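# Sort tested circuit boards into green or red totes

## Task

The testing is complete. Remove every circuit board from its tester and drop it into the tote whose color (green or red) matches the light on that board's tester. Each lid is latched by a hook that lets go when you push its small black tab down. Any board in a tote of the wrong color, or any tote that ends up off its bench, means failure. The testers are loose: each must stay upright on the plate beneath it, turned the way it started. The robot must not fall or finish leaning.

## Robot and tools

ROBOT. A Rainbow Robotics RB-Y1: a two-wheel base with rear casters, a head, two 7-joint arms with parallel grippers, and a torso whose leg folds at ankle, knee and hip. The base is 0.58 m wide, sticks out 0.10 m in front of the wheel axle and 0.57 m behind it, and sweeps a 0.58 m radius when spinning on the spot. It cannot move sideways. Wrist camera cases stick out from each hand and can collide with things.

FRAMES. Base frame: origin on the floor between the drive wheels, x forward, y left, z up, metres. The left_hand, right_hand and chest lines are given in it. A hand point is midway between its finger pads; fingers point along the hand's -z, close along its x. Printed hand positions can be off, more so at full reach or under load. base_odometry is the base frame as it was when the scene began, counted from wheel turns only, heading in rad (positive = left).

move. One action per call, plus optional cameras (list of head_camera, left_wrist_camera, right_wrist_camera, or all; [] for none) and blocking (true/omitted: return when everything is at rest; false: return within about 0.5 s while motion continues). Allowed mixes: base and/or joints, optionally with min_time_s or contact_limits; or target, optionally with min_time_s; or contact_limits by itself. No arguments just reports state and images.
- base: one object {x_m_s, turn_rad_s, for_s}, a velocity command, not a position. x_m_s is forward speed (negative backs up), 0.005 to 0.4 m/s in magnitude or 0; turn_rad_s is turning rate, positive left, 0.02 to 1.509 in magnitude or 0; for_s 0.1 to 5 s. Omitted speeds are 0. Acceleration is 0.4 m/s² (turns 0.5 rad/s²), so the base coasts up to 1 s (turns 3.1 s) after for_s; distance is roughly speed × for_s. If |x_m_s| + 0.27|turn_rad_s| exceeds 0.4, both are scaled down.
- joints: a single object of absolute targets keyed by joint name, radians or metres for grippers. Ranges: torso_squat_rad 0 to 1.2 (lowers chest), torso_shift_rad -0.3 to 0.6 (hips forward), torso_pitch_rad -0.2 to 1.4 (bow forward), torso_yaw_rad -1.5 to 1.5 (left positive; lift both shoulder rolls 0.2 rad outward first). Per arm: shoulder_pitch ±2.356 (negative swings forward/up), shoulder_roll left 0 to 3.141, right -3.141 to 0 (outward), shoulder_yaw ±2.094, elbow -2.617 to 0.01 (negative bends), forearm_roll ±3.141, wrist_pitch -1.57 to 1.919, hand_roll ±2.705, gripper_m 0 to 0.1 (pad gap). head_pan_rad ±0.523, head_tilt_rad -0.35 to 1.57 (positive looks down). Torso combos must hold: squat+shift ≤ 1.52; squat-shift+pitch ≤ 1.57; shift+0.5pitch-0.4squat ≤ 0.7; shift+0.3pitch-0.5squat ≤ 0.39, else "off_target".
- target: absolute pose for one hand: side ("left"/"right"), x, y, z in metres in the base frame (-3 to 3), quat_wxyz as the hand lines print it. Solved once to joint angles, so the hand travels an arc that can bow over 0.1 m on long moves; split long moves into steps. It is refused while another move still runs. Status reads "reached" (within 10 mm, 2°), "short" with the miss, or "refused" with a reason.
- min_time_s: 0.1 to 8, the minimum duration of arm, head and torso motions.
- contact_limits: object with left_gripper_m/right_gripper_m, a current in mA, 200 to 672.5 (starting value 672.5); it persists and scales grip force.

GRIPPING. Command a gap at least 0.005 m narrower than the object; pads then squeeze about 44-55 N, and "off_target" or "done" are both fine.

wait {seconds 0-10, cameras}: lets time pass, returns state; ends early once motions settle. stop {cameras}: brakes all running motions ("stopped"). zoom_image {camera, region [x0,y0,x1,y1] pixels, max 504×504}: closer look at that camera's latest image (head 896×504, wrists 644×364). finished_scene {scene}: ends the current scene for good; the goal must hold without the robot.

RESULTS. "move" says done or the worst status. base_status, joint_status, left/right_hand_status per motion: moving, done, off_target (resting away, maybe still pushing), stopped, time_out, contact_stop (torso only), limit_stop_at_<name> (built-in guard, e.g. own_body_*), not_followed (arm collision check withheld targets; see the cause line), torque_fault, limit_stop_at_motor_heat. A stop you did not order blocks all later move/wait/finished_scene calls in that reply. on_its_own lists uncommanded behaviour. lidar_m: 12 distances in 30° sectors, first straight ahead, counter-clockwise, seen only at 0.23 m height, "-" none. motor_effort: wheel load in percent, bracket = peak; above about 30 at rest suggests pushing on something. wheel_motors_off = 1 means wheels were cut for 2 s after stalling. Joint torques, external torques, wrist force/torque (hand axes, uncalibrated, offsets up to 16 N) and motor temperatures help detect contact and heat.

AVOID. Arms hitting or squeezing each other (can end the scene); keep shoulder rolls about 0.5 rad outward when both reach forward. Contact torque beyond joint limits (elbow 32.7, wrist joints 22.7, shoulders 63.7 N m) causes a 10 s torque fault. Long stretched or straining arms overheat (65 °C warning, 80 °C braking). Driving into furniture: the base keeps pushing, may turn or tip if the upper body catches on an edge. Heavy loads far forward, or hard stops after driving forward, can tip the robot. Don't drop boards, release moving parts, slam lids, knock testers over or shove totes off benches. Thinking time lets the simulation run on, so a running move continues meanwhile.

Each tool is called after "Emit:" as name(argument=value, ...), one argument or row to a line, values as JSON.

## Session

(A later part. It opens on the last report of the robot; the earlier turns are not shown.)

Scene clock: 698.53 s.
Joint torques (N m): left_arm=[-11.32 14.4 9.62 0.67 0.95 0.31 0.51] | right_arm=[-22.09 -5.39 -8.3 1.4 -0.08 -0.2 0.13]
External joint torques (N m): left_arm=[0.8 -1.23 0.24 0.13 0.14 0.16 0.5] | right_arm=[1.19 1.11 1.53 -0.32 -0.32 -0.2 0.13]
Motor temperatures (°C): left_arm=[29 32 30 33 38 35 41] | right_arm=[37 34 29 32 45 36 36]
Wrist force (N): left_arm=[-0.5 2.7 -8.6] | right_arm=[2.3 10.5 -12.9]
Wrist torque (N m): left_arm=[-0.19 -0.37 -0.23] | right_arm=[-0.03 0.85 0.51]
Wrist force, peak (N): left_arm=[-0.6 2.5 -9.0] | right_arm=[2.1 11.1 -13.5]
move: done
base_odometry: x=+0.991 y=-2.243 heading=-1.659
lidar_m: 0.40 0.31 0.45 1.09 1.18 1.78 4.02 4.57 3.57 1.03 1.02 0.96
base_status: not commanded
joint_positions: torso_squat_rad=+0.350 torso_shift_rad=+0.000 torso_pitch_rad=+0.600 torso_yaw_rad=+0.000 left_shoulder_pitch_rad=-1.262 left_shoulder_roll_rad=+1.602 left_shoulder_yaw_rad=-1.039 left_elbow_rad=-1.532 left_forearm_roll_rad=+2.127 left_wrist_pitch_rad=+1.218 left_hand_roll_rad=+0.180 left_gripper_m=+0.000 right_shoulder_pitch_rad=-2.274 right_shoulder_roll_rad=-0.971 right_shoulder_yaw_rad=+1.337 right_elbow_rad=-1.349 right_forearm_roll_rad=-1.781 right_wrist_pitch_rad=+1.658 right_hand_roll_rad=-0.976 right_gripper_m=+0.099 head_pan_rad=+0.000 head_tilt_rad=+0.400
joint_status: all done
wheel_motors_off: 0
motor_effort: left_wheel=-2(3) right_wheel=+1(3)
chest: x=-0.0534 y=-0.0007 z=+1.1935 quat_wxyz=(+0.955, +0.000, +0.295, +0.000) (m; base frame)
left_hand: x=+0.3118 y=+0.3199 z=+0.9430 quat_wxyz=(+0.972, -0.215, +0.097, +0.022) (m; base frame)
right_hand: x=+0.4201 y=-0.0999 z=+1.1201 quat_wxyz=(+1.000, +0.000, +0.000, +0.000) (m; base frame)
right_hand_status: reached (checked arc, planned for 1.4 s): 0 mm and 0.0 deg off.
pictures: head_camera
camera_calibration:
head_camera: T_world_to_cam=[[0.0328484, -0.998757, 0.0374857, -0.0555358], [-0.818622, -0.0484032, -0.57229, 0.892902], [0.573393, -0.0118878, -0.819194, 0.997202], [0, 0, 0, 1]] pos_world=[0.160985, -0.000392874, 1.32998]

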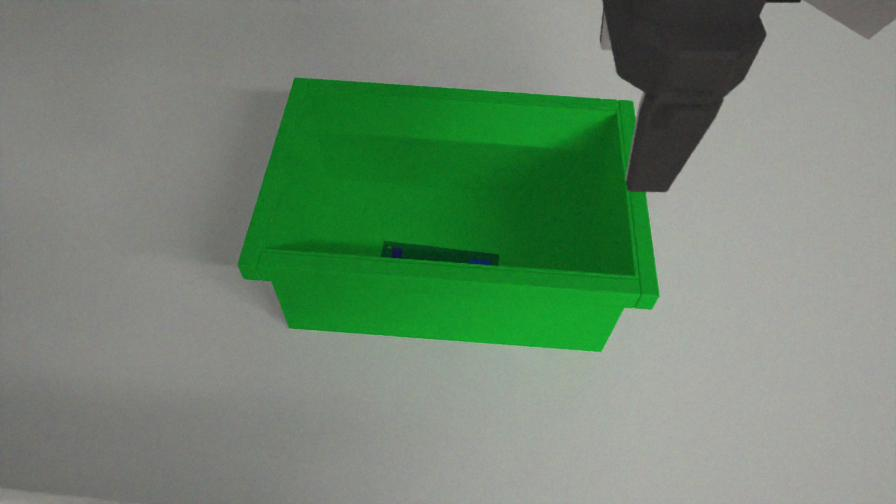

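Emit:
move(
  joints={"torso_pitch_rad":0.4,"right_gripper_m":0.0},
  cameras=[],
)

Emit:
move(
  base={"x_m_s":-0.3,"for_s":1.7},
  cameras=[],
)

Emit:
move(
  base={"turn_rad_s":1.2,"for_s":2.485},
  joints={"head_tilt_rad":0.2},
  cameras=["head_camera"],
)

Scene clock: 709.60 s.
Joint torques (N m): left_arm=[-12.54 13.11 10.62 1.2 0.9 -0.21 0.39] | right_arm=[-20.61 -5.13 -8.66 2.41 0.25 -0.27 0.07]
External joint torques (N m): left_arm=[1.13 -0.99 0.36 0.08 0.13 0.03 0.4] | right_arm=[1.51 1.21 0.67 -0.53 -0.32 -0.04 0.06]
Motor temperatures (°C): left_arm=[29 32 30 33 38 35 41] | right_arm=[37 34 29 32 45 36 36]
Wrist force (N): left_arm=[-1.7 2.6 -8.8] | right_arm=[0.6 10.5 -13.1]
Wrist torque (N m): left_arm=[-0.18 -0.43 -0.20] | right_arm=[-0.01 0.73 0.52]
Wrist force, peak (N): left_arm=[-1.9 2.8 -8.9] | right_arm=[2.3 11.0 -13.0]
move: done
base_odometry: x=+0.991 y=-2.243 heading=-1.659
lidar_m: 0.39 0.31 0.45 1.09 1.18 1.78 4.01 4.56 3.57 1.03 1.02 0.96
base_status: not commanded
joint_positions: torso_squat_rad=+0.350 torso_shift_rad=+0.000 torso_pitch_rad=+0.400 torso_yaw_rad=+0.000 left_shoulder_pitch_rad=-1.262 left_shoulder_roll_rad=+1.601 left_shoulder_yaw_rad=-1.039 left_elbow_rad=-1.532 left_forearm_roll_rad=+2.127 left_wrist_pitch_rad=+1.218 left_hand_roll_rad=+0.180 left_gripper_m=+0.000 right_shoulder_pitch_rad=-2.274 right_shoulder_roll_rad=-0.971 right_shoulder_yaw_rad=+1.337 right_elbow_rad=-1.349 right_forearm_roll_rad=-1.781 right_wrist_pitch_rad=+1.658 right_hand_roll_rad=-0.976 right_gripper_m=+0.000 head_pan_rad=+0.000 head_tilt_rad=+0.400
joint_status: all done
wheel_motors_off: 0
motor_effort: left_wheel=-2(3) right_wheel=+1(3)
chest: x=-0.1076 y=-0.0008 z=+1.2231 quat_wxyz=(+0.980, +0.000, +0.199, +0.000) (m; base frame)
left_hand: x=+0.3000 y=+0.3199 z=+1.0502 quat_wxyz=(+0.976, -0.216, -0.001, +0.000) (m; base frame)
right_hand: x=+0.3710 y=-0.1000 z=+1.2453 quat_wxyz=(+0.995, +0.000, -0.100, +0.000) (m; base frame)
pictures: none
No camera images: "cameras" was empty.

Scene clock: 712.40 s.
Joint torques (N m): left_arm=[-12.75 13.24 10.56 1.1 0.87 -0.24 0.4] | right_arm=[-20.06 -5.13 -8.49 2.72 0.37 -0.25 0.1]
External joint torques (N m): left_arm=[0.92 -0.86 0.3 -0.02 0.1 0 0.4] | right_arm=[2.06 1.21 0.84 -0.22 -0.2 -0.02 0.09]
Motor temperatures (°C): left_arm=[29 32 30 33 38 35 41] | right_arm=[37 34 29 32 45 36 36]
Wrist force (N): left_arm=[-1.6 2.5 -8.9] | right_arm=[1.0 10.6 -12.8]
Wrist torque (N m): left_arm=[-0.16 -0.42 -0.20] | right_arm=[-0.03 0.78 0.53]
Wrist force, peak (N): left_arm=[-1.6 2.9 -9.1] | right_arm=[0.7 10.8 -13.2]
move: done
base_odometry: x=+1.036 y=-1.735 heading=-1.659
lidar_m: 0.82 0.84 1.18 1.15 1.26 1.87 3.50 3.78 3.52 3.18 1.22 1.47
base_status: done (sent for 1.7 of 1.7 s)
joint_positions: torso_squat_rad=+0.350 torso_shift_rad=+0.000 torso_pitch_rad=+0.400 torso_yaw_rad=+0.000 left_shoulder_pitch_rad=-1.262 left_shoulder_roll_rad=+1.601 left_shoulder_yaw_rad=-1.039 left_elbow_rad=-1.532 left_forearm_roll_rad=+2.127 left_wrist_pitch_rad=+1.218 left_hand_roll_rad=+0.180 left_gripper_m=+0.000 right_shoulder_pitch_rad=-2.274 right_shoulder_roll_rad=-0.971 right_shoulder_yaw_rad=+1.337 right_elbow_rad=-1.349 right_forearm_roll_rad=-1.781 right_wrist_pitch_rad=+1.658 right_hand_roll_rad=-0.976 right_gripper_m=+0.000 head_pan_rad=+0.000 head_tilt_rad=+0.400
joint_status: not commanded
wheel_motors_off: 0
motor_effort: left_wheel=-1(22) right_wheel=+6(24)
chest: x=-0.1076 y=-0.0008 z=+1.2231 quat_wxyz=(+0.980, +0.000, +0.199, +0.000) (m; base frame)
left_hand: x=+0.3000 y=+0.3199 z=+1.0502 quat_wxyz=(+0.976, -0.216, -0.001, +0.000) (m; base frame)
right_hand: x=+0.3710 y=-0.1000 z=+1.2453 quat_wxyz=(+0.995, +0.000, -0.100, +0.000) (m; base frame)
pictures: none
No camera images: "cameras" was empty.

Scene clock: 717.63 s.
Joint torques (N m): left_arm=[-12.66 13.3 10.29 1.16 0.88 -0.21 0.48] | right_arm=[-20.28 -5.14 -8.74 2.8 0.36 -0.3 0.14]
External joint torques (N m): left_arm=[1.01 -0.8 0.03 0.04 0.11 0.03 0.49] | right_arm=[1.84 1.19 0.6 -0.14 -0.22 -0.06 0.13]
Motor temperatures (°C): left_arm=[29 32 30 33 38 35 41] | right_arm=[37 34 29 32 45 36 36]
Wrist force (N): left_arm=[-1.6 2.5 -8.9] | right_arm=[0.9 10.9 -12.7]
Wrist torque (N m): left_arm=[-0.17 -0.42 -0.20] | right_arm=[-0.04 0.79 0.53]
Wrist force, peak (N): left_arm=[-1.6 2.9 -9.1] | right_arm=[0.7 11.0 -13.0]
move: done
base_odometry: x=+1.036 y=-1.735 heading=+1.340
lidar_m: 3.51 3.55 3.62 3.43 1.21 1.26 1.46 0.85 1.09 1.18 1.18 1.59
base_status: done (sent for 2.5 of 2.5 s)
joint_positions: torso_squat_rad=+0.350 torso_shift_rad=+0.000 torso_pitch_rad=+0.400 torso_yaw_rad=+0.000 left_shoulder_pitch_rad=-1.262 left_shoulder_roll_rad=+1.601 left_shoulder_yaw_rad=-1.039 left_elbow_rad=-1.532 left_forearm_roll_rad=+2.127 left_wrist_pitch_rad=+1.218 left_hand_roll_rad=+0.180 left_gripper_m=+0.000 right_shoulder_pitch_rad=-2.274 right_shoulder_roll_rad=-0.971 right_shoulder_yaw_rad=+1.337 right_elbow_rad=-1.349 right_forearm_roll_rad=-1.781 right_wrist_pitch_rad=+1.658 right_hand_roll_rad=-0.976 right_gripper_m=+0.000 head_pan_rad=+0.000 head_tilt_rad=+0.200
joint_status: all done
wheel_motors_off: 0
motor_effort: left_wheel=+0(23) right_wheel=+3(27)
chest: x=-0.1076 y=-0.0007 z=+1.2231 quat_wxyz=(+0.980, +0.000, +0.199, +0.000) (m; base frame)
left_hand: x=+0.3001 y=+0.3199 z=+1.0501 quat_wxyz=(+0.976, -0.216, -0.001, +0.000) (m; base frame)
right_hand: x=+0.3710 y=-0.1000 z=+1.2453 quat_wxyz=(+0.995, +0.000, -0.100, +0.000) (m; base frame)
pictures: head_camera
camera_calibration:
head_camera: T_world_to_cam=[[0.0153586, -0.998762, 0.0473033, -0.0685578], [-0.5312, -0.0482307, -0.845872, 1.23706], [0.847107, -0.012136, -0.531284, 0.69014], [0, 0, 0, 1]] pos_world=[0.0735591, -0.000432952, 1.4163]

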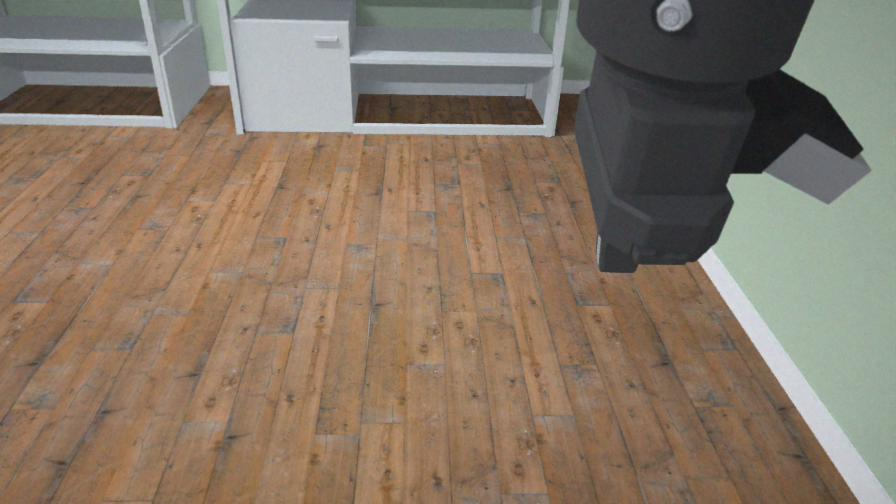

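Emit:
move(
  base={"x_m_s":0.4,"for_s":4.7},
  joints={"head_tilt_rad":-0.15},
  cameras=["head_camera"],
)

Scene clock: 727.80 s.
Joint torques (N m): left_arm=[-12.85 13.12 10.65 1.07 0.87 -0.18 0.39] | right_arm=[-20.42 -5.08 -8.81 2.67 0.38 -0.28 0.12]
External joint torques (N m): left_arm=[0.82 -0.98 0.39 -0.04 0.11 0.06 0.4] | right_arm=[1.7 1.26 0.52 -0.27 -0.19 -0.04 0.11]
Motor temperatures (°C): left_arm=[29 32 30 33 38 35 41] | right_arm=[37 34 29 32 45 36 36]
Wrist force (N): left_arm=[-1.7 2.8 -8.9] | right_arm=[0.8 10.7 -12.8]
Wrist torque (N m): left_arm=[-0.20 -0.45 -0.20] | right_arm=[-0.03 0.76 0.53]
Wrist force, peak (N): left_arm=[-1.9 2.8 -9.3] | right_arm=[0.8 10.9 -13.2]
move: done
base_odometry: x=+1.465 y=+0.095 heading=+1.340
lidar_m: 2.13 1.67 2.18 3.55 3.62 2.88 2.68 1.64 1.15 1.08 1.09 1.43
base_status: done (sent for 4.7 of 4.7 s)
joint_positions: torso_squat_rad=+0.350 torso_shift_rad=+0.000 torso_pitch_rad=+0.400 torso_yaw_rad=+0.000 left_shoulder_pitch_rad=-1.262 left_shoulder_roll_rad=+1.601 left_shoulder_yaw_rad=-1.039 left_elbow_rad=-1.532 left_forearm_roll_rad=+2.127 left_wrist_pitch_rad=+1.218 left_hand_roll_rad=+0.180 left_gripper_m=+0.000 right_shoulder_pitch_rad=-2.274 right_shoulder_roll_rad=-0.971 right_shoulder_yaw_rad=+1.337 right_elbow_rad=-1.349 right_forearm_roll_rad=-1.781 right_wrist_pitch_rad=+1.658 right_hand_roll_rad=-0.976 right_gripper_m=+0.000 head_pan_rad=+0.000 head_tilt_rad=-0.150
joint_status: all done
wheel_motors_off: 0
motor_effort: left_wheel=+0(29) right_wheel=+0(28)
chest: x=-0.1076 y=-0.0007 z=+1.2231 quat_wxyz=(+0.980, +0.000, +0.199, +0.000) (m; base frame)
left_hand: x=+0.3001 y=+0.3199 z=+1.0501 quat_wxyz=(+0.976, -0.216, -0.001, +0.000) (m; base frame)
right_hand: x=+0.3711 y=-0.1000 z=+1.2452 quat_wxyz=(+0.995, +0.000, -0.100, +0.000) (m; base frame)
pictures: head_camera
camera_calibration:
head_camera: T_world_to_cam=[[-0.00211755, -0.998763, 0.0496862, -0.0720543], [-0.209057, -0.0481463, -0.976717, 1.42314], [0.977901, -0.0124555, -0.208697, 0.240052], [0, 0, 0, 1]] pos_world=[0.0626179, -0.000456205, 1.44368]

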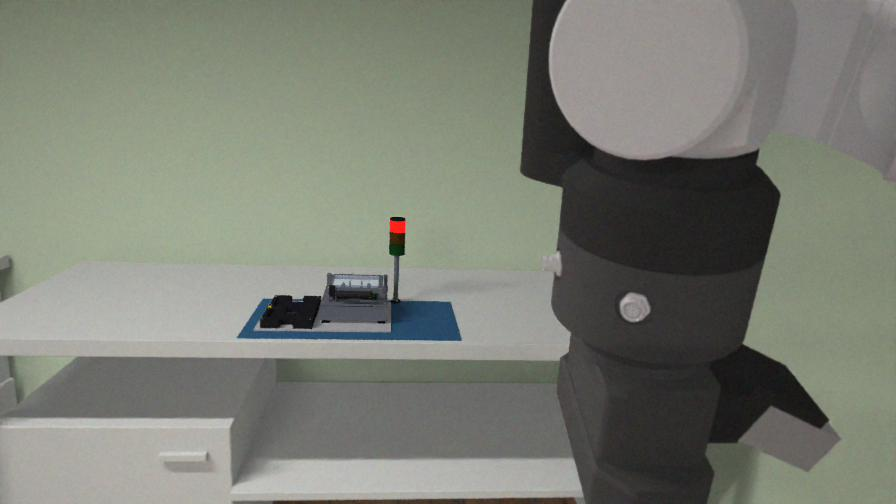

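Emit:
move(
  base={"turn_rad_s":0.3,"for_s":0.7},
  cameras=[],
)

Emit:
move(
  base={"x_m_s":0.35,"for_s":3.5},
  joints={"right_shoulder_pitch_rad":-1.6,"right_elbow_rad":-2.2,"right_shoulder_roll_rad":-1.3},
  cameras=[],
)

Emit:
move(
  base={"turn_rad_s":-0.3,"for_s":0.7},
  joints={"head_tilt_rad":0.25},
  cameras=["head_camera"],
)

Scene clock: 741.47 s.
Joint torques (N m): left_arm=[-12.73 13.18 10.43 1.12 0.87 -0.25 0.46] | right_arm=[-20.17 -5.17 -8.68 2.75 0.22 -0.34 -0.04]
External joint torques (N m): left_arm=[0.94 -0.93 0.17 0 0.11 -0.01 0.46] | right_arm=[1.95 1.17 0.65 -0.19 -0.35 -0.1 -0.05]
Motor temperatures (°C): left_arm=[29 32 30 33 38 35 41] | right_arm=[37 34 29 32 45 36 36]
Wrist force (N): left_arm=[-1.6 2.8 -8.7] | right_arm=[0.7 10.9 -12.9]
Wrist torque (N m): left_arm=[-0.19 -0.40 -0.20] | right_arm=[-0.04 0.76 0.51]
Wrist force, peak (N): left_arm=[-1.7 2.8 -9.1] | right_arm=[0.7 11.1 -13.0]
move: done
base_odometry: x=+1.465 y=+0.095 heading=+1.550
lidar_m: 1.67 1.75 3.06 3.55 3.39 2.87 2.66 1.36 1.10 1.08 1.16 1.73
base_status: done (sent for 0.7 of 0.7 s)
joint_positions: torso_squat_rad=+0.350 torso_shift_rad=+0.000 torso_pitch_rad=+0.400 torso_yaw_rad=+0.000 left_shoulder_pitch_rad=-1.262 left_shoulder_roll_rad=+1.601 left_shoulder_yaw_rad=-1.039 left_elbow_rad=-1.532 left_forearm_roll_rad=+2.127 left_wrist_pitch_rad=+1.218 left_hand_roll_rad=+0.180 left_gripper_m=+0.000 right_shoulder_pitch_rad=-2.274 right_shoulder_roll_rad=-0.971 right_shoulder_yaw_rad=+1.337 right_elbow_rad=-1.349 right_forearm_roll_rad=-1.781 right_wrist_pitch_rad=+1.658 right_hand_roll_rad=-0.976 right_gripper_m=+0.000 head_pan_rad=+0.000 head_tilt_rad=-0.150
joint_status: not commanded
wheel_motors_off: 0
motor_effort: left_wheel=-2(26) right_wheel=-1(23)
chest: x=-0.1076 y=-0.0007 z=+1.2231 quat_wxyz=(+0.980, +0.000, +0.199, +0.000) (m; base frame)
left_hand: x=+0.3001 y=+0.3199 z=+1.0501 quat_wxyz=(+0.976, -0.216, -0.001, +0.000) (m; base frame)
right_hand: x=+0.3711 y=-0.1000 z=+1.2452 quat_wxyz=(+0.995, +0.000, -0.100, +0.000) (m; base frame)
pictures: none
No camera images: "cameras" was empty.

Scene clock: 746.30 s.
Joint torques (N m): left_arm=[-13 13.09 10.46 1.24 0.89 -0.19 0.46] | right_arm=[-14.11 -7.79 -8.94 -0.53 -0.54 0.49 -0.05]
External joint torques (N m): left_arm=[0.67 -1.01 0.2 0.12 0.12 0.04 0.47] | right_arm=[0.74 0.03 -0.27 0.24 -0.11 -0.16 -0.02]
Motor temperatures (°C): left_arm=[29 32 30 33 38 35 41] | right_arm=[36 34 29 32 45 36 36]
Wrist force (N): left_arm=[-1.7 2.8 -8.8] | right_arm=[4.8 11.2 -12.5]
Wrist torque (N m): left_arm=[-0.20 -0.44 -0.22] | right_arm=[-0.07 1.00 0.54]
Wrist force, peak (N): left_arm=[-2.1 2.8 -9.0] | right_arm=[4.6 11.5 -13.2]
move: done
base_odometry: x=+1.490 y=+1.320 heading=+1.550
lidar_m: 0.69 0.47 0.66 3.37 3.67 3.98 3.15 1.58 1.28 1.27 0.92 1.07
base_status: done (sent for 3.5 of 3.5 s)
joint_positions: torso_squat_rad=+0.350 torso_shift_rad=+0.000 torso_pitch_rad=+0.400 torso_yaw_rad=+0.000 left_shoulder_pitch_rad=-1.262 left_shoulder_roll_rad=+1.602 left_shoulder_yaw_rad=-1.039 left_elbow_rad=-1.532 left_forearm_roll_rad=+2.127 left_wrist_pitch_rad=+1.218 left_hand_roll_rad=+0.180 left_gripper_m=+0.000 right_shoulder_pitch_rad=-1.600 right_shoulder_roll_rad=-1.300 right_shoulder_yaw_rad=+1.338 right_elbow_rad=-2.200 right_forearm_roll_rad=-1.781 right_wrist_pitch_rad=+1.658 right_hand_roll_rad=-0.976 right_gripper_m=+0.000 head_pan_rad=+0.000 head_tilt_rad=-0.150
joint_status: all done
wheel_motors_off: 0
motor_effort: left_wheel=-1(27) right_wheel=-2(27)
chest: x=-0.1075 y=-0.0007 z=+1.2231 quat_wxyz=(+0.980, +0.000, +0.199, +0.000) (m; base frame)
left_hand: x=+0.3001 y=+0.3199 z=+1.0501 quat_wxyz=(+0.976, -0.216, -0.001, +0.000) (m; base frame)
right_hand: x=+0.1218 y=-0.2294 z=+1.0299 quat_wxyz=(+0.959, -0.082, +0.216, +0.166) (m; base frame)
pictures: none
No camera images: "cameras" was empty.

Scene clock: 747.90 s.
Joint torques (N m): left_arm=[-12.83 12.99 10.39 1.25 0.97 -0.28 0.42] | right_arm=[-14.1 -7.7 -8.87 -0.55 -0.57 0.51 0.05]
External joint torques (N m): left_arm=[0.84 -1.11 0.13 0.13 0.2 -0.04 0.43] | right_arm=[0.74 0.12 -0.21 0.21 -0.14 -0.14 0.08]
Motor temperatures (°C): left_arm=[29 32 30 33 38 35 41] | right_arm=[36 34 29 32 45 36 36]
Wrist force (N): left_arm=[-1.7 2.6 -8.9] | right_arm=[5.0 11.3 -12.5]
Wrist torque (N m): left_arm=[-0.17 -0.42 -0.20] | right_arm=[-0.09 1.03 0.54]
Wrist force, peak (N): left_arm=[-1.5 2.8 -9.1] | right_arm=[5.2 11.2 -12.9]
move: done
base_odometry: x=+1.490 y=+1.320 heading=+1.340
lidar_m: 1.05 0.47 0.54 1.34 3.44 4.15 3.89 1.93 1.36 1.26 0.91 1.13
base_status: done (sent for 0.7 of 0.7 s)
joint_positions: torso_squat_rad=+0.350 torso_shift_rad=+0.000 torso_pitch_rad=+0.400 torso_yaw_rad=+0.000 left_shoulder_pitch_rad=-1.262 left_shoulder_roll_rad=+1.602 left_shoulder_yaw_rad=-1.039 left_elbow_rad=-1.532 left_forearm_roll_rad=+2.127 left_wrist_pitch_rad=+1.218 left_hand_roll_rad=+0.180 left_gripper_m=+0.000 right_shoulder_pitch_rad=-1.600 right_shoulder_roll_rad=-1.300 right_shoulder_yaw_rad=+1.338 right_elbow_rad=-2.200 right_forearm_roll_rad=-1.781 right_wrist_pitch_rad=+1.658 right_hand_roll_rad=-0.976 right_gripper_m=+0.000 head_pan_rad=+0.000 head_tilt_rad=+0.250
joint_status: all done
wheel_motors_off: 0
motor_effort: left_wheel=+1(24) right_wheel=-3(23)
chest: x=-0.1076 y=-0.0007 z=+1.2231 quat_wxyz=(+0.980, +0.000, +0.199, +0.000) (m; base frame)
left_hand: x=+0.3001 y=+0.3199 z=+1.0501 quat_wxyz=(+0.976, -0.216, -0.001, +0.000) (m; base frame)
right_hand: x=+0.1218 y=-0.2294 z=+1.0299 quat_wxyz=(+0.959, -0.082, +0.216, +0.166) (m; base frame)
pictures: head_camera
camera_calibration:
head_camera: T_world_to_cam=[[0.0177624, -0.99876, 0.0465004, -0.0673917], [-0.572867, -0.0482832, -0.818225, 1.19802], [0.819456, -0.0121049, -0.573014, 0.748173], [0, 0, 0, 1]] pos_world=[0.0744091, -0.000407276, 1.4121]

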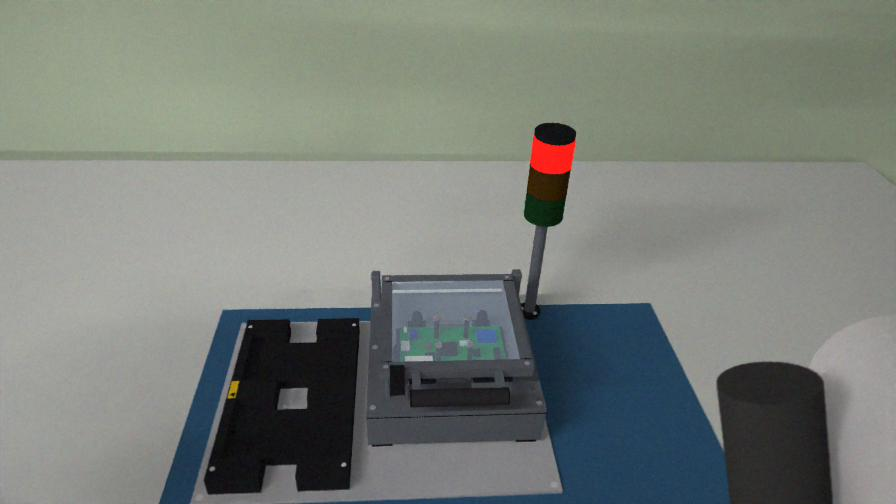

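Emit:
move(
  base={"x_m_s":0.15,"for_s":1.13},
  joints={"head_tilt_rad":0.7},
  cameras=["head_camera"],
)

Emit:
zoom_image(
  camera="head_camera",
  region=[320, 20, 600, 300],
)

Scene clock: 760.37 s.
Joint torques (N m): left_arm=[-12.88 13.2 10.57 1.21 0.92 -0.21 0.46] | right_arm=[-14.14 -7.9 -8.97 -0.64 -0.61 0.49 -0.02]
External joint torques (N m): left_arm=[0.79 -0.9 0.32 0.09 0.15 0.03 0.47] | right_arm=[0.71 -0.07 -0.3 0.13 -0.18 -0.15 0]
Motor temperatures (°C): left_arm=[29 32 30 33 38 35 41] | right_arm=[36 34 29 32 45 36 36]
Wrist force (N): left_arm=[-2.0 2.8 -9.0] | right_arm=[5.0 11.2 -12.5]
Wrist torque (N m): left_arm=[-0.20 -0.45 -0.20] | right_arm=[-0.08 1.04 0.54]
Wrist force, peak (N): left_arm=[-1.9 2.9 -9.1] | right_arm=[4.9 11.5 -12.8]
move: done
base_odometry: x=+1.529 y=+1.486 heading=+1.340
lidar_m: 0.88 0.41 0.35 0.71 3.45 4.33 4.07 1.91 1.34 1.26 0.85 0.94
base_status: done (sent for 1.13 of 1.13 s)
joint_positions: torso_squat_rad=+0.350 torso_shift_rad=+0.000 torso_pitch_rad=+0.400 torso_yaw_rad=+0.000 left_shoulder_pitch_rad=-1.262 left_shoulder_roll_rad=+1.602 left_shoulder_yaw_rad=-1.039 left_elbow_rad=-1.532 left_forearm_roll_rad=+2.127 left_wrist_pitch_rad=+1.218 left_hand_roll_rad=+0.180 left_gripper_m=+0.000 right_shoulder_pitch_rad=-1.600 right_shoulder_roll_rad=-1.300 right_shoulder_yaw_rad=+1.338 right_elbow_rad=-2.200 right_forearm_roll_rad=-1.781 right_wrist_pitch_rad=+1.658 right_hand_roll_rad=-0.976 right_gripper_m=+0.000 head_pan_rad=+0.000 head_tilt_rad=+0.700
joint_status: all done
wheel_motors_off: 0
motor_effort: left_wheel=-2(31) right_wheel=+0(25)
chest: x=-0.1076 y=-0.0007 z=+1.2231 quat_wxyz=(+0.980, +0.000, +0.199, +0.000) (m; base frame)
left_hand: x=+0.3001 y=+0.3199 z=+1.0501 quat_wxyz=(+0.976, -0.216, -0.001, +0.000) (m; base frame)
right_hand: x=+0.1218 y=-0.2294 z=+1.0299 quat_wxyz=(+0.959, -0.082, +0.216, +0.166) (m; base frame)
pictures: head_camera
camera_calibration:
head_camera: T_world_to_cam=[[0.0366051, -0.998751, 0.0340093, -0.0497416], [-0.871705, -0.0485531, -0.487621, 0.732753], [0.488663, -0.0117967, -0.872393, 1.16384], [0, 0, 0, 1]] pos_world=[0.0718384, -0.000372466, 1.37433]

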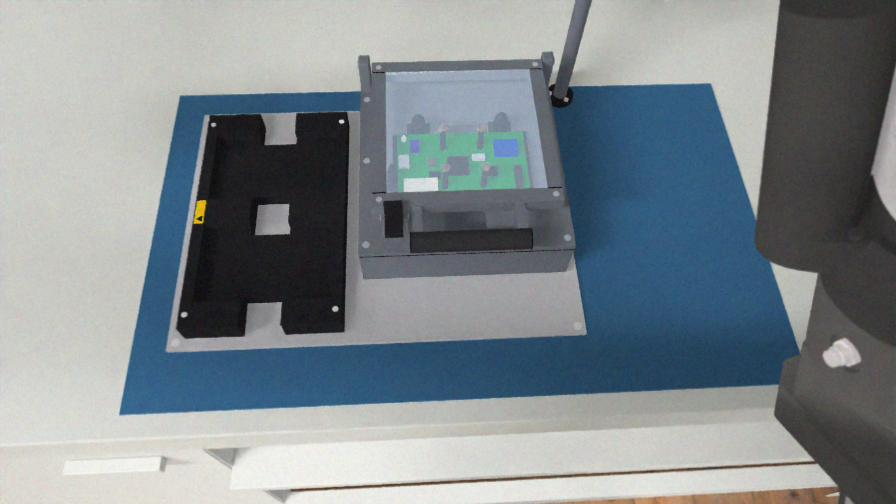

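Scaled by 1.800 from the camera's 896x504 image, which has a finer 1280x720 frame.

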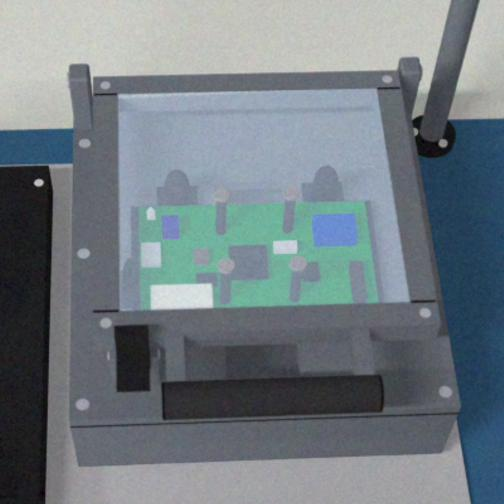

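Emit:
move(
  target={"side":"left","x":0.318,"y":0.051,"z":1.0,"quat_wxyz":[0.976,-0.216,0,0]},
  min_time_s=2,
  cameras=[],
)

Emit:
move(
  target={"side":"left","x":0.318,"y":0.051,"z":0.982,"quat_wxyz":[0.976,-0.216,0,0]},
  min_time_s=0.7,
  cameras=["head_camera"],
)

Emit:
zoom_image(
  camera="head_camera",
  region=[320, 100, 600, 300],
)

Scene clock: 774.20 s.
Joint torques (N m): left_arm=[-18.71 6.41 9.22 -1.66 0.53 -0.92 0.14] | right_arm=[-14.22 -7.9 -8.8 -0.59 -0.6 0.47 0.01]
External joint torques (N m): left_arm=[0.63 -1.27 -1.58 -0.13 0.09 -0.18 0.15] | right_arm=[0.63 -0.08 -0.13 0.18 -0.17 -0.18 0.04]
Motor temperatures (°C): left_arm=[29 32 30 33 38 35 41] | right_arm=[36 34 29 32 45 36 36]
Wrist force (N): left_arm=[-1.5 2.8 -8.6] | right_arm=[5.0 11.4 -12.4]
Wrist torque (N m): left_arm=[-0.20 -0.39 -0.20] | right_arm=[-0.09 1.02 0.54]
Wrist force, peak (N): left_arm=[-1.6 2.8 -9.1] | right_arm=[5.0 11.2 -12.8]
move: done
base_odometry: x=+1.529 y=+1.486 heading=+1.340
lidar_m: 0.89 0.40 0.34 0.72 3.44 4.33 4.07 1.91 1.34 1.25 0.85 0.95
base_status: not commanded
joint_positions: torso_squat_rad=+0.350 torso_shift_rad=+0.000 torso_pitch_rad=+0.400 torso_yaw_rad=+0.000 left_shoulder_pitch_rad=-1.516 left_shoulder_roll_rad=+0.980 left_shoulder_yaw_rad=-1.164 left_elbow_rad=-1.630 left_forearm_roll_rad=+1.641 left_wrist_pitch_rad=+1.075 left_hand_roll_rad=+0.961 left_gripper_m=+0.000 right_shoulder_pitch_rad=-1.600 right_shoulder_roll_rad=-1.300 right_shoulder_yaw_rad=+1.338 right_elbow_rad=-2.200 right_forearm_roll_rad=-1.781 right_wrist_pitch_rad=+1.658 right_hand_roll_rad=-0.976 right_gripper_m=+0.000 head_pan_rad=+0.000 head_tilt_rad=+0.700
joint_status: all done
wheel_motors_off: 0
motor_effort: left_wheel=-4(5) right_wheel=+0(2)
chest: x=-0.1076 y=-0.0007 z=+1.2231 quat_wxyz=(+0.980, +0.000, +0.199, +0.000) (m; base frame)
left_hand: x=+0.3181 y=+0.0511 z=+1.0001 quat_wxyz=(+0.976, -0.216, +0.000, +0.000) (m; base frame)
left_hand_status: reached (checked arc, planned for 2.0 s): 0 mm and 0.0 deg off.
right_hand: x=+0.1218 y=-0.2294 z=+1.0299 quat_wxyz=(+0.959, -0.082, +0.216, +0.166) (m; base frame)
pictures: none
No camera images: "cameras" was empty.

Scene clock: 775.23 s.
Joint torques (N m): left_arm=[6.95 0.76 -13.52 5.7 -3.81 2.71 -0.16] | right_arm=[-14.33 -7.84 -8.91 -0.73 -0.5 0.49 0]
External joint torques (N m): left_arm=[26.37 -6.9 -24.26 7.39 -4.24 3.46 -0.15] | right_arm=[0.54 -0.03 -0.24 0.02 -0.07 -0.16 0.03]
Motor temperatures (°C): left_arm=[29 32 30 33 38 35 41] | right_arm=[36 34 29 32 45 36 36]
Wrist force (N): left_arm=[-12.5 -24.6 64.6] | right_arm=[4.9 11.2 -12.3]
Wrist torque (N m): left_arm=[-0.34 -0.51 -0.28] | right_arm=[-0.08 1.03 0.53]
Wrist force, peak (N): left_arm=[-13.5 -24.9 67.1] | right_arm=[5.2 11.2 -12.7]
move: done
base_odometry: x=+1.529 y=+1.486 heading=+1.340
lidar_m: 0.88 0.41 0.35 0.71 3.45 4.33 4.07 1.92 1.33 1.25 0.84 0.95
base_status: not commanded
joint_positions: torso_squat_rad=+0.350 torso_shift_rad=-0.001 torso_pitch_rad=+0.397 torso_yaw_rad=+0.000 left_shoulder_pitch_rad=-1.496 left_shoulder_roll_rad=+0.961 left_shoulder_yaw_rad=-1.175 left_elbow_rad=-1.607 left_forearm_roll_rad=+1.621 left_wrist_pitch_rad=+1.044 left_hand_roll_rad=+0.943 left_gripper_m=+0.000 right_shoulder_pitch_rad=-1.600 right_shoulder_roll_rad=-1.300 right_shoulder_yaw_rad=+1.338 right_elbow_rad=-2.200 right_forearm_roll_rad=-1.781 right_wrist_pitch_rad=+1.658 right_hand_roll_rad=-0.976 right_gripper_m=+0.000 head_pan_rad=+0.000 head_tilt_rad=+0.700
joint_status: all done
wheel_motors_off: 0
motor_effort: left_wheel=-2(4) right_wheel=+0(2)
chest: x=-0.1090 y=-0.0007 z=+1.2233 quat_wxyz=(+0.980, +0.000, +0.197, +0.000) (m; base frame)
left_hand: x=+0.3198 y=+0.0491 z=+0.9885 quat_wxyz=(+0.976, -0.219, -0.006, -0.002) (m; base frame)
left_hand_status: reached (checked arc, planned for 0.7 s): 7 mm and 0.8 deg off.
right_hand: x=+0.1209 y=-0.2293 z=+1.0308 quat_wxyz=(+0.959, -0.082, +0.215, +0.166) (m; base frame)
pictures: head_camera
camera_calibration:
head_camera: T_world_to_cam=[[0.0366264, -0.998748, 0.0340625, -0.0497577], [-0.870401, -0.048629, -0.489936, 0.734621], [0.490979, -0.0117035, -0.871093, 1.16342], [0, 0, 0, 1]] pos_world=[0.0700248, -0.00035553, 1.37506]

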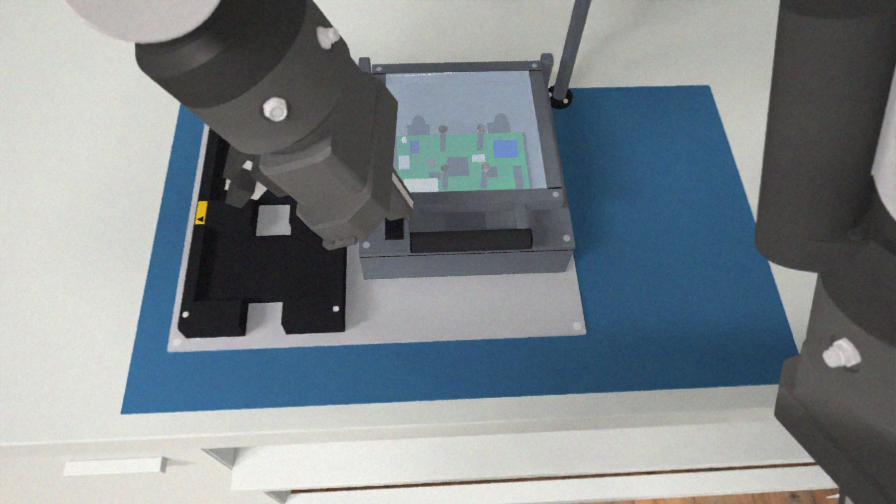

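Scaled by 1.800 from the camera's 896x504 image, which has a finer 1280x720 frame.

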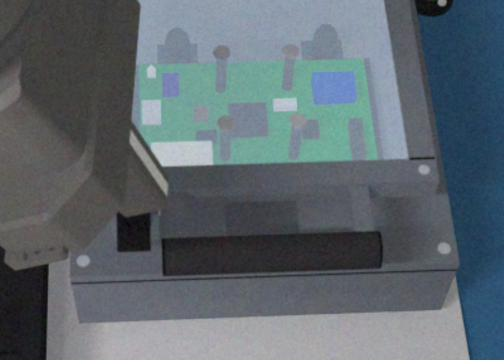

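Emit:
move(
  target={"side":"left","x":0.315,"y":0.049,"z":1.005,"quat_wxyz":[1,0,0,0]},
  cameras=["head_camera","left_wrist_camera"],
)

Scene clock: 802.83 s.
Joint torques (N m): left_arm=[-18.76 6.26 8.63 0.62 0.15 -0.01 -0.14] | right_arm=[-14.08 -7.58 -8.83 -0.47 -0.53 0.6 0.05]
External joint torques (N m): left_arm=[2.21 -0.43 -1.45 1 0.11 0.04 -0.14] | right_arm=[0.77 0.24 -0.17 0.3 -0.1 -0.05 0.08]
Motor temperatures (°C): left_arm=[29 32 30 33 39 35 41] | right_arm=[36 34 29 32 45 36 36]
Wrist force (N): left_arm=[-1.1 0.2 -8.5] | right_arm=[4.8 11.1 -12.8]
Wrist torque (N m): left_arm=[-0.06 -0.34 -0.23] | right_arm=[-0.07 1.01 0.53]
Wrist force, peak (N): left_arm=[-27.2 -49.1 101.2] | right_arm=[4.9 11.4 -12.7]
move: done
base_odometry: x=+1.529 y=+1.486 heading=+1.340
lidar_m: 0.88 0.41 0.36 0.71 3.45 4.33 4.06 1.91 1.34 1.26 0.84 0.95
base_status: not commanded
joint_positions: torso_squat_rad=+0.350 torso_shift_rad=+0.000 torso_pitch_rad=+0.400 torso_yaw_rad=+0.000 left_shoulder_pitch_rad=-1.767 left_shoulder_roll_rad=+0.748 left_shoulder_yaw_rad=-1.323 left_elbow_rad=-1.498 left_forearm_roll_rad=+1.508 left_wrist_pitch_rad=+1.429 left_hand_roll_rad=+1.198 left_gripper_m=+0.000 right_shoulder_pitch_rad=-1.600 right_shoulder_roll_rad=-1.300 right_shoulder_yaw_rad=+1.338 right_elbow_rad=-2.200 right_forearm_roll_rad=-1.781 right_wrist_pitch_rad=+1.658 right_hand_roll_rad=-0.976 right_gripper_m=+0.000 head_pan_rad=+0.000 head_tilt_rad=+0.700
joint_status: all done
wheel_motors_off: 0
motor_effort: left_wheel=-4(6) right_wheel=+3(11)
chest: x=-0.1076 y=-0.0008 z=+1.2231 quat_wxyz=(+0.980, +0.000, +0.199, +0.000) (m; base frame)
left_hand: x=+0.3156 y=+0.0488 z=+1.0041 quat_wxyz=(+1.000, -0.001, +0.000, +0.000) (m; base frame)
left_hand_status: reached (checked arc, planned for 0.6 s): 1 mm and 0.1 deg off.
right_hand: x=+0.1218 y=-0.2294 z=+1.0299 quat_wxyz=(+0.959, -0.082, +0.216, +0.166) (m; base frame)
pictures: head_camera, left_wrist_camera
camera_calibration:
head_camera: T_world_to_cam=[[0.0365665, -0.998753, 0.0339785, -0.0497319], [-0.871657, -0.0485055, -0.48771, 0.732838], [0.48875, -0.0117838, -0.872344, 1.16382], [0, 0, 0, 1]] pos_world=[0.0717842, -0.000409013, 1.37435]
left_wrist_camera: T_world_to_cam=[[0.999803, 0.0150697, -0.0129484, -0.304662], [0.0194807, -0.871651, 0.48974, -0.42113], [-0.00390627, -0.489896, -0.871772, 0.969479], [0, 0, 0, 1]] pos_world=[0.316593, 0.112456, 1.04746]

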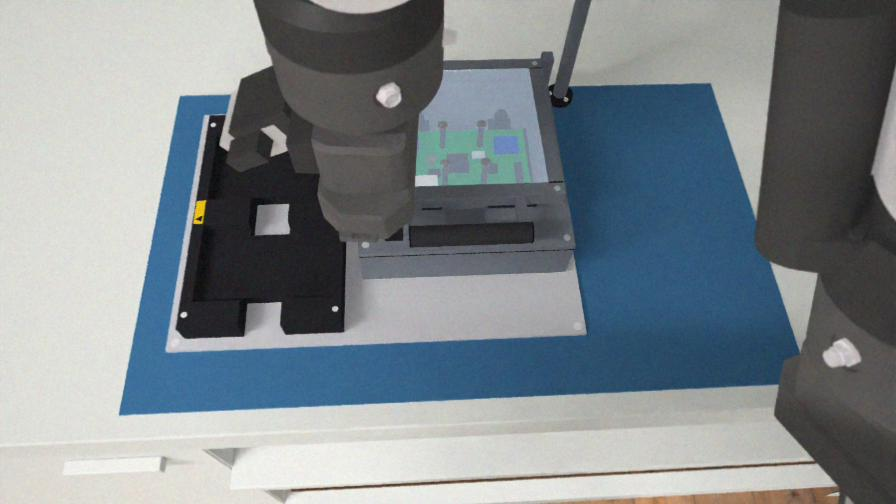

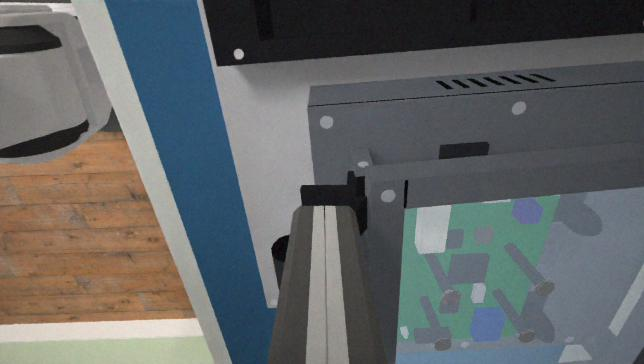

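Emit:
move(
  target={"side":"left","x":0.315,"y":0.049,"z":0.972,"quat_wxyz":[1,0,0,0]},
  cameras=["left_wrist_camera"],
)

Emit:
move(
  target={"side":"left","x":0.315,"y":0.049,"z":0.960,"quat_wxyz":[1,0,0,0]},
  cameras=["head_camera","left_wrist_camera"],
)

Scene clock: 810.93 s.
Joint torques (N m): left_arm=[29.51 -7.55 -26 8.16 -5.35 -7.76 -0.15] | right_arm=[-13.78 -7.18 -8.56 -0.25 -0.6 0.5 0.05]
External joint torques (N m): left_arm=[50.55 -14.17 -35.96 8.73 -5.37 -7.68 -0.14] | right_arm=[1.1 0.61 0.12 0.46 -0.19 -0.14 0.07]
Motor temperatures (°C): left_arm=[29 32 30 33 38 35 41] | right_arm=[36 34 29 32 45 36 36]
Wrist force (N): left_arm=[-38.3 20.6 156.7] | right_arm=[5.0 10.9 -12.3]
Wrist torque (N m): left_arm=[0.49 -0.38 -0.12] | right_arm=[-0.05 1.02 0.55]
Wrist force, peak (N): left_arm=[-49.7 25.2 185.2] | right_arm=[4.9 11.3 -13.4]
move: short
base_odometry: x=+1.529 y=+1.486 heading=+1.340
lidar_m: 0.89 0.40 0.35 0.72 3.45 4.33 4.06 1.91 1.33 1.26 0.85 0.95
base_status: not commanded
joint_positions: torso_squat_rad=+0.351 torso_shift_rad=-0.003 torso_pitch_rad=+0.394 torso_yaw_rad=+0.000 left_shoulder_pitch_rad=-1.730 left_shoulder_roll_rad=+0.720 left_shoulder_yaw_rad=-1.347 left_elbow_rad=-1.468 left_forearm_roll_rad=+1.462 left_wrist_pitch_rad=+1.375 left_hand_roll_rad=+1.191 left_gripper_m=+0.000 right_shoulder_pitch_rad=-1.600 right_shoulder_roll_rad=-1.300 right_shoulder_yaw_rad=+1.338 right_elbow_rad=-2.200 right_forearm_roll_rad=-1.781 right_wrist_pitch_rad=+1.658 right_hand_roll_rad=-0.976 right_gripper_m=+0.000 head_pan_rad=+0.000 head_tilt_rad=+0.700
joint_status: all done
wheel_motors_off: 0
motor_effort: left_wheel=+10(23) right_wheel=+8(24)
chest: x=-0.1110 y=-0.0006 z=+1.2237 quat_wxyz=(+0.981, +0.000, +0.196, +0.000) (m; base frame)
left_hand: x=+0.3171 y=+0.0464 z=+0.9829 quat_wxyz=(+1.000, -0.004, -0.010, +0.000) (m; base frame)
left_hand_status: short (checked arc, planned for 0.3 s): 11 mm and 1.2 deg off.
right_hand: x=+0.1197 y=-0.2291 z=+1.0319 quat_wxyz=(+0.959, -0.082, +0.213, +0.166) (m; base frame)
pictures: left_wrist_camera
camera_calibration:
left_wrist_camera: T_world_to_cam=[[0.999872, 0.0144581, 0.00692081, -0.325862], [0.00912, -0.868198, 0.496134, -0.415977], [0.0131818, -0.496007, -0.868218, 0.94128], [0, 0, 0, 1]] pos_world=[0.317206, 0.110443, 1.02587]

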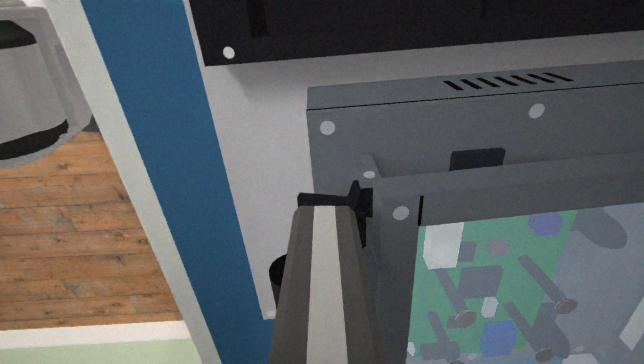

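Scene clock: 821.07 s.
Joint torques (N m): left_arm=[18.2 -3.3 -18.64 3.8 -1.38 -0.93 -0.02] | right_arm=[-13.53 -7.04 -8.51 -0.52 -0.63 0.5 0.02]
External joint torques (N m): left_arm=[39.32 -9.93 -28.62 4.37 -1.39 -0.83 -0.02] | right_arm=[1.34 0.76 0.17 0.21 -0.21 -0.15 0.04]
External joint torques when the fault began: left_arm=[69.27 -24.37 -49.35 13.36 -7.84 -13.61 -0.37]
Motor temperatures (°C): left_arm=[29 32 30 33 38 35 41] | right_arm=[36 34 29 32 45 36 36]
Wrist force (N): left_arm=[-8.8 2.3 97.7] | right_arm=[5.0 11.1 -12.5]
Wrist torque (N m): left_arm=[-0.24 -0.24 -0.16] | right_arm=[-0.07 1.02 0.55]
Wrist force, peak (N): left_arm=[-56.1 35.3 197.1] | right_arm=[5.8 10.9 -13.5]
move: torque_fault
TORQUE FAULT: left_shoulder_pitch_rad reached its load limit. The robot stopped for 10 seconds, dropped its targets and accepts commands again. The stop added 9.0 s to the call.
base_odometry: x=+1.529 y=+1.486 heading=+1.340
lidar_m: 0.89 0.40 0.36 0.72 3.45 4.32 4.06 1.90 1.34 1.26 0.84 0.95
base_status: not commanded
joint_positions: torso_squat_rad=+0.350 torso_shift_rad=-0.001 torso_pitch_rad=+0.396 torso_yaw_rad=+0.000 left_shoulder_pitch_rad=-1.735 left_shoulder_roll_rad=+0.717 left_shoulder_yaw_rad=-1.342 left_elbow_rad=-1.461 left_forearm_roll_rad=+1.459 left_wrist_pitch_rad=+1.370 left_hand_roll_rad=+1.185 left_gripper_m=+0.000 right_shoulder_pitch_rad=-1.600 right_shoulder_roll_rad=-1.300 right_shoulder_yaw_rad=+1.338 right_elbow_rad=-2.200 right_forearm_roll_rad=-1.781 right_wrist_pitch_rad=+1.658 right_hand_roll_rad=-0.976 right_gripper_m=+0.000 head_pan_rad=+0.000 head_tilt_rad=+0.700
joint_status: left_shoulder_pitch_rad torque_fault (moved -0.005 of +0.034); left_shoulder_roll_rad torque_fault (moved -0.003 of -0.028); left_shoulder_yaw_rad torque_fault (moved +0.005 of -0.021); left_elbow_rad torque_fault (moved +0.007 of +0.045); left_forearm_roll_rad torque_fault (moved -0.003 of -0.014); left_wrist_pitch_rad torque_fault (moved -0.006 of -0.025); left_hand_roll_rad torque_fault (moved -0.006 of -0.022)
wheel_motors_off: 0
on_its_own: left_shoulder_pitch_rad is held at -1.726, not at your -1.696, since a torque_fault; left_shoulder_roll_rad is held at +0.715, not at your +0.692, since a torque_fault; left_shoulder_yaw_rad is held at -1.349, not at your -1.368, since a torque_fault; left_elbow_rad is held at -1.460, not at your -1.423, since a torque_fault; left_forearm_roll_rad is held at +1.459, not at your +1.448, since a torque_fault; left_wrist_pitch_rad is held at +1.369, not at your +1.350, since a torque_fault; left_hand_roll_rad is held at +1.185, not at your +1.169, since a torque_fault
motor_effort: left_wheel=+4(28) right_wheel=+2(25)
chest: x=-0.1096 y=-0.0008 z=+1.2234 quat_wxyz=(+0.980, +0.001, +0.197, +0.000) (m; base frame)
left_hand: x=+0.3217 y=+0.0428 z=+0.9848 quat_wxyz=(+1.000, -0.009, -0.014, -0.002) (m; base frame)
left_hand_status: short (checked arc, planned for 0.2 s): torque_fault, 26 mm and 1.9 deg off.
right_hand: x=+0.1206 y=-0.2294 z=+1.0312 quat_wxyz=(+0.959, -0.082, +0.214, +0.166) (m; base frame)
pictures: head_camera, left_wrist_camera
camera_calibration:
head_camera: T_world_to_cam=[[0.0365677, -0.998753, 0.0339925, -0.0497079], [-0.869801, -0.0485577, -0.491007, 0.735507], [0.492046, -0.0116117, -0.870492, 1.16321], [0, 0, 0, 1]] pos_world=[0.0692089, -0.000424478, 1.3754]
left_wrist_camera: T_world_to_cam=[[0.999828, 0.0107082, 0.0151741, -0.338392], [0.00160004, -0.863671, 0.504053, -0.425663], [0.0185029, -0.503942, -0.863539, 0.935065], [0, 0, 0, 1]] pos_world=[0.321714, 0.107209, 1.02716]

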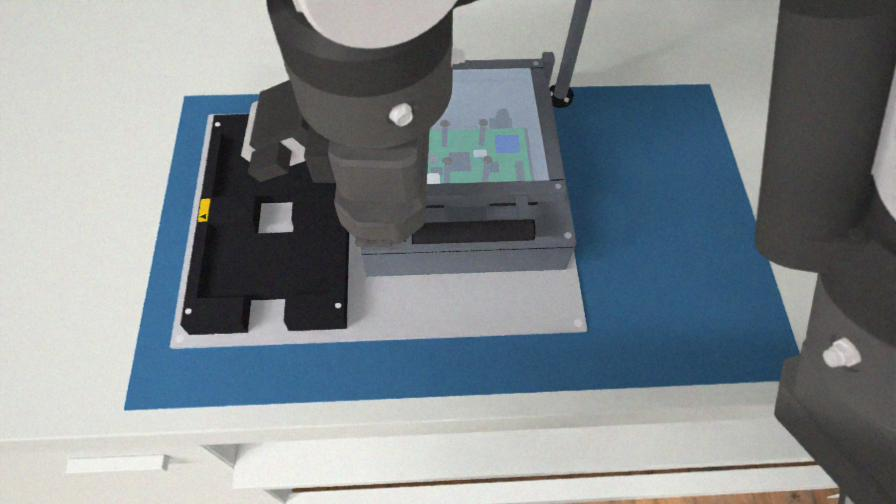

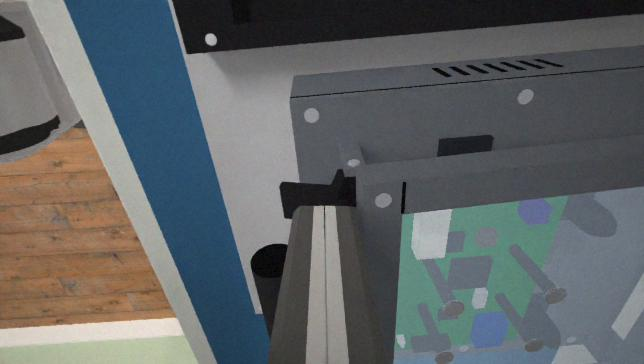

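Emit:
move(
  target={"side":"left","x":0.318,"y":0.045,"z":1.005,"quat_wxyz":[1,0,0,0]},
  cameras=[],
)

Emit:
move(
  target={"side":"left","x":0.299,"y":0.052,"z":1.0,"quat_wxyz":[1,0,0,0]},
  cameras=["left_wrist_camera"],
)

Emit:
move(
  target={"side":"left","x":0.299,"y":0.052,"z":0.972,"quat_wxyz":[1,0,0,0]},
  cameras=["left_wrist_camera"],
)

Scene clock: 830.60 s.
Joint torques (N m): left_arm=[-18.89 6.18 8.63 0.38 0.25 0.17 -0.13] | right_arm=[-13.55 -6.96 -8.35 -0.55 -0.63 0.58 0.05]
External joint torques (N m): left_arm=[2.28 -0.52 -1.37 0.77 0.2 0.22 -0.13] | right_arm=[1.3 0.86 0.31 0.21 -0.2 -0.07 0.07]
Motor temperatures (°C): left_arm=[30 32 30 33 38 35 41] | right_arm=[36 34 29 32 45 36 36]
Wrist force (N): left_arm=[-0.9 1.6 -9.1] | right_arm=[4.9 11.3 -12.3]
Wrist torque (N m): left_arm=[-0.21 -0.27 -0.22] | right_arm=[-0.09 1.02 0.54]
Wrist force, peak (N): left_arm=[-8.7 2.2 97.9] | right_arm=[5.3 11.3 -12.9]
move: done
base_odometry: x=+1.529 y=+1.486 heading=+1.340
lidar_m: 0.88 0.40 0.35 0.72 3.45 4.33 4.06 1.91 1.34 1.26 0.84 0.95
base_status: not commanded
joint_positions: torso_squat_rad=+0.350 torso_shift_rad=+0.000 torso_pitch_rad=+0.400 torso_yaw_rad=+0.000 left_shoulder_pitch_rad=-1.770 left_shoulder_roll_rad=+0.725 left_shoulder_yaw_rad=-1.323 left_elbow_rad=-1.461 left_forearm_roll_rad=+1.509 left_wrist_pitch_rad=+1.429 left_hand_roll_rad=+1.182 left_gripper_m=+0.000 right_shoulder_pitch_rad=-1.600 right_shoulder_roll_rad=-1.300 right_shoulder_yaw_rad=+1.338 right_elbow_rad=-2.200 right_forearm_roll_rad=-1.781 right_wrist_pitch_rad=+1.658 right_hand_roll_rad=-0.976 right_gripper_m=+0.000 head_pan_rad=+0.000 head_tilt_rad=+0.700
joint_status: all done
wheel_motors_off: 0
motor_effort: left_wheel=+1(6) right_wheel=+0(6)
chest: x=-0.1076 y=-0.0008 z=+1.2231 quat_wxyz=(+0.980, +0.000, +0.199, +0.000) (m; base frame)
left_hand: x=+0.3195 y=+0.0443 z=+1.0025 quat_wxyz=(+1.000, -0.001, +0.001, -0.001) (m; base frame)
left_hand_status: reached (checked arc, planned for 0.2 s): 3 mm and 0.2 deg off.
right_hand: x=+0.1219 y=-0.2294 z=+1.0300 quat_wxyz=(+0.959, -0.082, +0.216, +0.166) (m; base frame)
pictures: none
No camera images: "cameras" was empty.

Scene clock: 831.67 s.
Joint torques (N m): left_arm=[-18.74 7.19 9.47 -0.39 0.25 -0.08 0.12] | right_arm=[-13.53 -6.96 -8.5 -0.5 -0.59 0.55 0.04]
External joint torques (N m): left_arm=[1.65 0.67 -0.69 0.11 0.19 -0.04 0.12] | right_arm=[1.32 0.86 0.16 0.26 -0.16 -0.1 0.07]
Motor temperatures (°C): left_arm=[30 32 30 33 38 35 41] | right_arm=[36 34 29 32 45 36 36]
Wrist force (N): left_arm=[-1.1 1.9 -9.3] | right_arm=[4.9 11.2 -12.4]
Wrist torque (N m): left_arm=[-0.28 -0.33 -0.22] | right_arm=[-0.07 1.02 0.53]
Wrist force, peak (N): left_arm=[-1.0 2.8 -9.9] | right_arm=[5.0 11.3 -12.7]
move: done
base_odometry: x=+1.529 y=+1.486 heading=+1.340
lidar_m: 0.88 0.40 0.35 0.73 3.46 4.33 4.06 1.91 1.34 1.26 0.84 0.94
base_status: not commanded
joint_positions: torso_squat_rad=+0.350 torso_shift_rad=+0.000 torso_pitch_rad=+0.400 torso_yaw_rad=+0.000 left_shoulder_pitch_rad=-1.752 left_shoulder_roll_rad=+0.774 left_shoulder_yaw_rad=-1.330 left_elbow_rad=-1.580 left_forearm_roll_rad=+1.499 left_wrist_pitch_rad=+1.426 left_hand_roll_rad=+1.250 left_gripper_m=+0.000 right_shoulder_pitch_rad=-1.600 right_shoulder_roll_rad=-1.300 right_shoulder_yaw_rad=+1.338 right_elbow_rad=-2.200 right_forearm_roll_rad=-1.781 right_wrist_pitch_rad=+1.658 right_hand_roll_rad=-0.976 right_gripper_m=+0.000 head_pan_rad=+0.000 head_tilt_rad=+0.700
joint_status: all done
wheel_motors_off: 0
motor_effort: left_wheel=-1(2) right_wheel=+1(2)
chest: x=-0.1076 y=-0.0007 z=+1.2231 quat_wxyz=(+0.980, +0.000, +0.199, +0.000) (m; base frame)
left_hand: x=+0.2991 y=+0.0518 z=+0.9996 quat_wxyz=(+1.000, +0.001, +0.005, -0.001) (m; base frame)
left_hand_status: reached (checked arc, planned for 0.4 s): 0 mm and 0.6 deg off.
right_hand: x=+0.1219 y=-0.2294 z=+1.0300 quat_wxyz=(+0.959, -0.082, +0.216, +0.166) (m; base frame)
pictures: left_wrist_camera
camera_calibration:
left_wrist_camera: T_world_to_cam=[[0.99968, 0.0134402, -0.0214382, -0.279628], [0.0221657, -0.873788, 0.485801, -0.41276], [-0.0122031, -0.486121, -0.873806, 0.971309], [0, 0, 0, 1]] pos_world=[0.300541, 0.115267, 1.04326]

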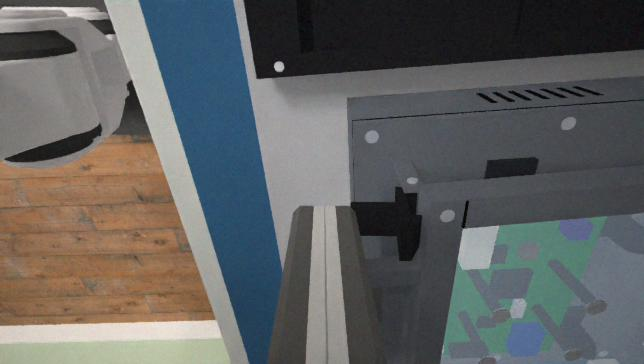

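Scene clock: 832.30 s.
Joint torques (N m): left_arm=[-19.34 5.44 10.08 -0.06 0.32 -0.12 0.26] | right_arm=[-13.46 -7.28 -8.5 -0.55 -0.73 0.58 0.03]
External joint torques (N m): left_arm=[0.96 -0.96 0.05 0.76 0.27 -0.08 0.26] | right_arm=[1.39 0.54 0.16 0.22 -0.3 -0.07 0.05]
Motor temperatures (°C): left_arm=[30 32 30 33 38 35 41] | right_arm=[36 34 29 32 45 36 36]
Wrist force (N): left_arm=[-1.1 1.8 -9.0] | right_arm=[4.8 11.2 -12.4]
Wrist torque (N m): left_arm=[-0.25 -0.34 -0.21] | right_arm=[-0.10 0.99 0.54]
Wrist force, peak (N): left_arm=[-2.1 2.0 -10.4] | right_arm=[4.9 11.3 -12.7]
move: done
base_odometry: x=+1.529 y=+1.486 heading=+1.340
lidar_m: 0.88 0.40 0.36 0.72 3.46 4.33 4.06 1.91 1.34 1.26 0.84 0.95
base_status: not commanded
joint_positions: torso_squat_rad=+0.350 torso_shift_rad=+0.000 torso_pitch_rad=+0.400 torso_yaw_rad=+0.000 left_shoulder_pitch_rad=-1.707 left_shoulder_roll_rad=+0.752 left_shoulder_yaw_rad=-1.360 left_elbow_rad=-1.563 left_forearm_roll_rad=+1.447 left_wrist_pitch_rad=+1.372 left_hand_roll_rad=+1.253 left_gripper_m=+0.000 right_shoulder_pitch_rad=-1.600 right_shoulder_roll_rad=-1.300 right_shoulder_yaw_rad=+1.338 right_elbow_rad=-2.200 right_forearm_roll_rad=-1.781 right_wrist_pitch_rad=+1.658 right_hand_roll_rad=-0.976 right_gripper_m=+0.000 head_pan_rad=+0.000 head_tilt_rad=+0.700
joint_status: all done
wheel_motors_off: 0
motor_effort: left_wheel=-2(2) right_wheel=+0(1)
chest: x=-0.1076 y=-0.0007 z=+1.2231 quat_wxyz=(+0.980, +0.000, +0.199, +0.000) (m; base frame)
left_hand: x=+0.2990 y=+0.0521 z=+0.9720 quat_wxyz=(+1.000, +0.000, +0.000, +0.000) (m; base frame)
left_hand_status: reached (checked arc, planned for 0.2 s): 0 mm and 0.0 deg off.
right_hand: x=+0.1219 y=-0.2293 z=+1.0300 quat_wxyz=(+0.959, -0.082, +0.216, +0.166) (m; base frame)
pictures: left_wrist_camera
camera_calibration:
left_wrist_camera: T_world_to_cam=[[0.999804, 0.0154563, -0.0123485, -0.2891], [0.0195191, -0.872373, 0.488451, -0.400911], [-0.00322288, -0.488597, -0.872504, 0.943515], [0, 0, 0, 1]] pos_world=[0.29991, 0.115723, 1.01548]

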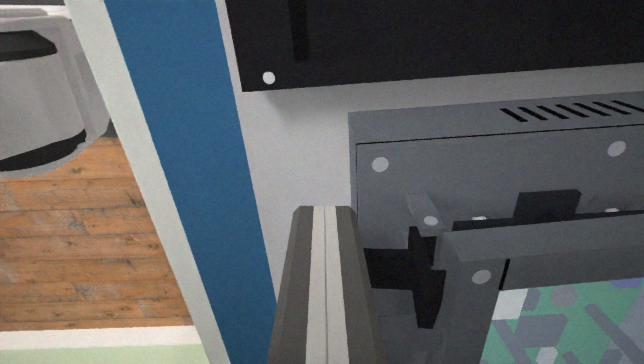

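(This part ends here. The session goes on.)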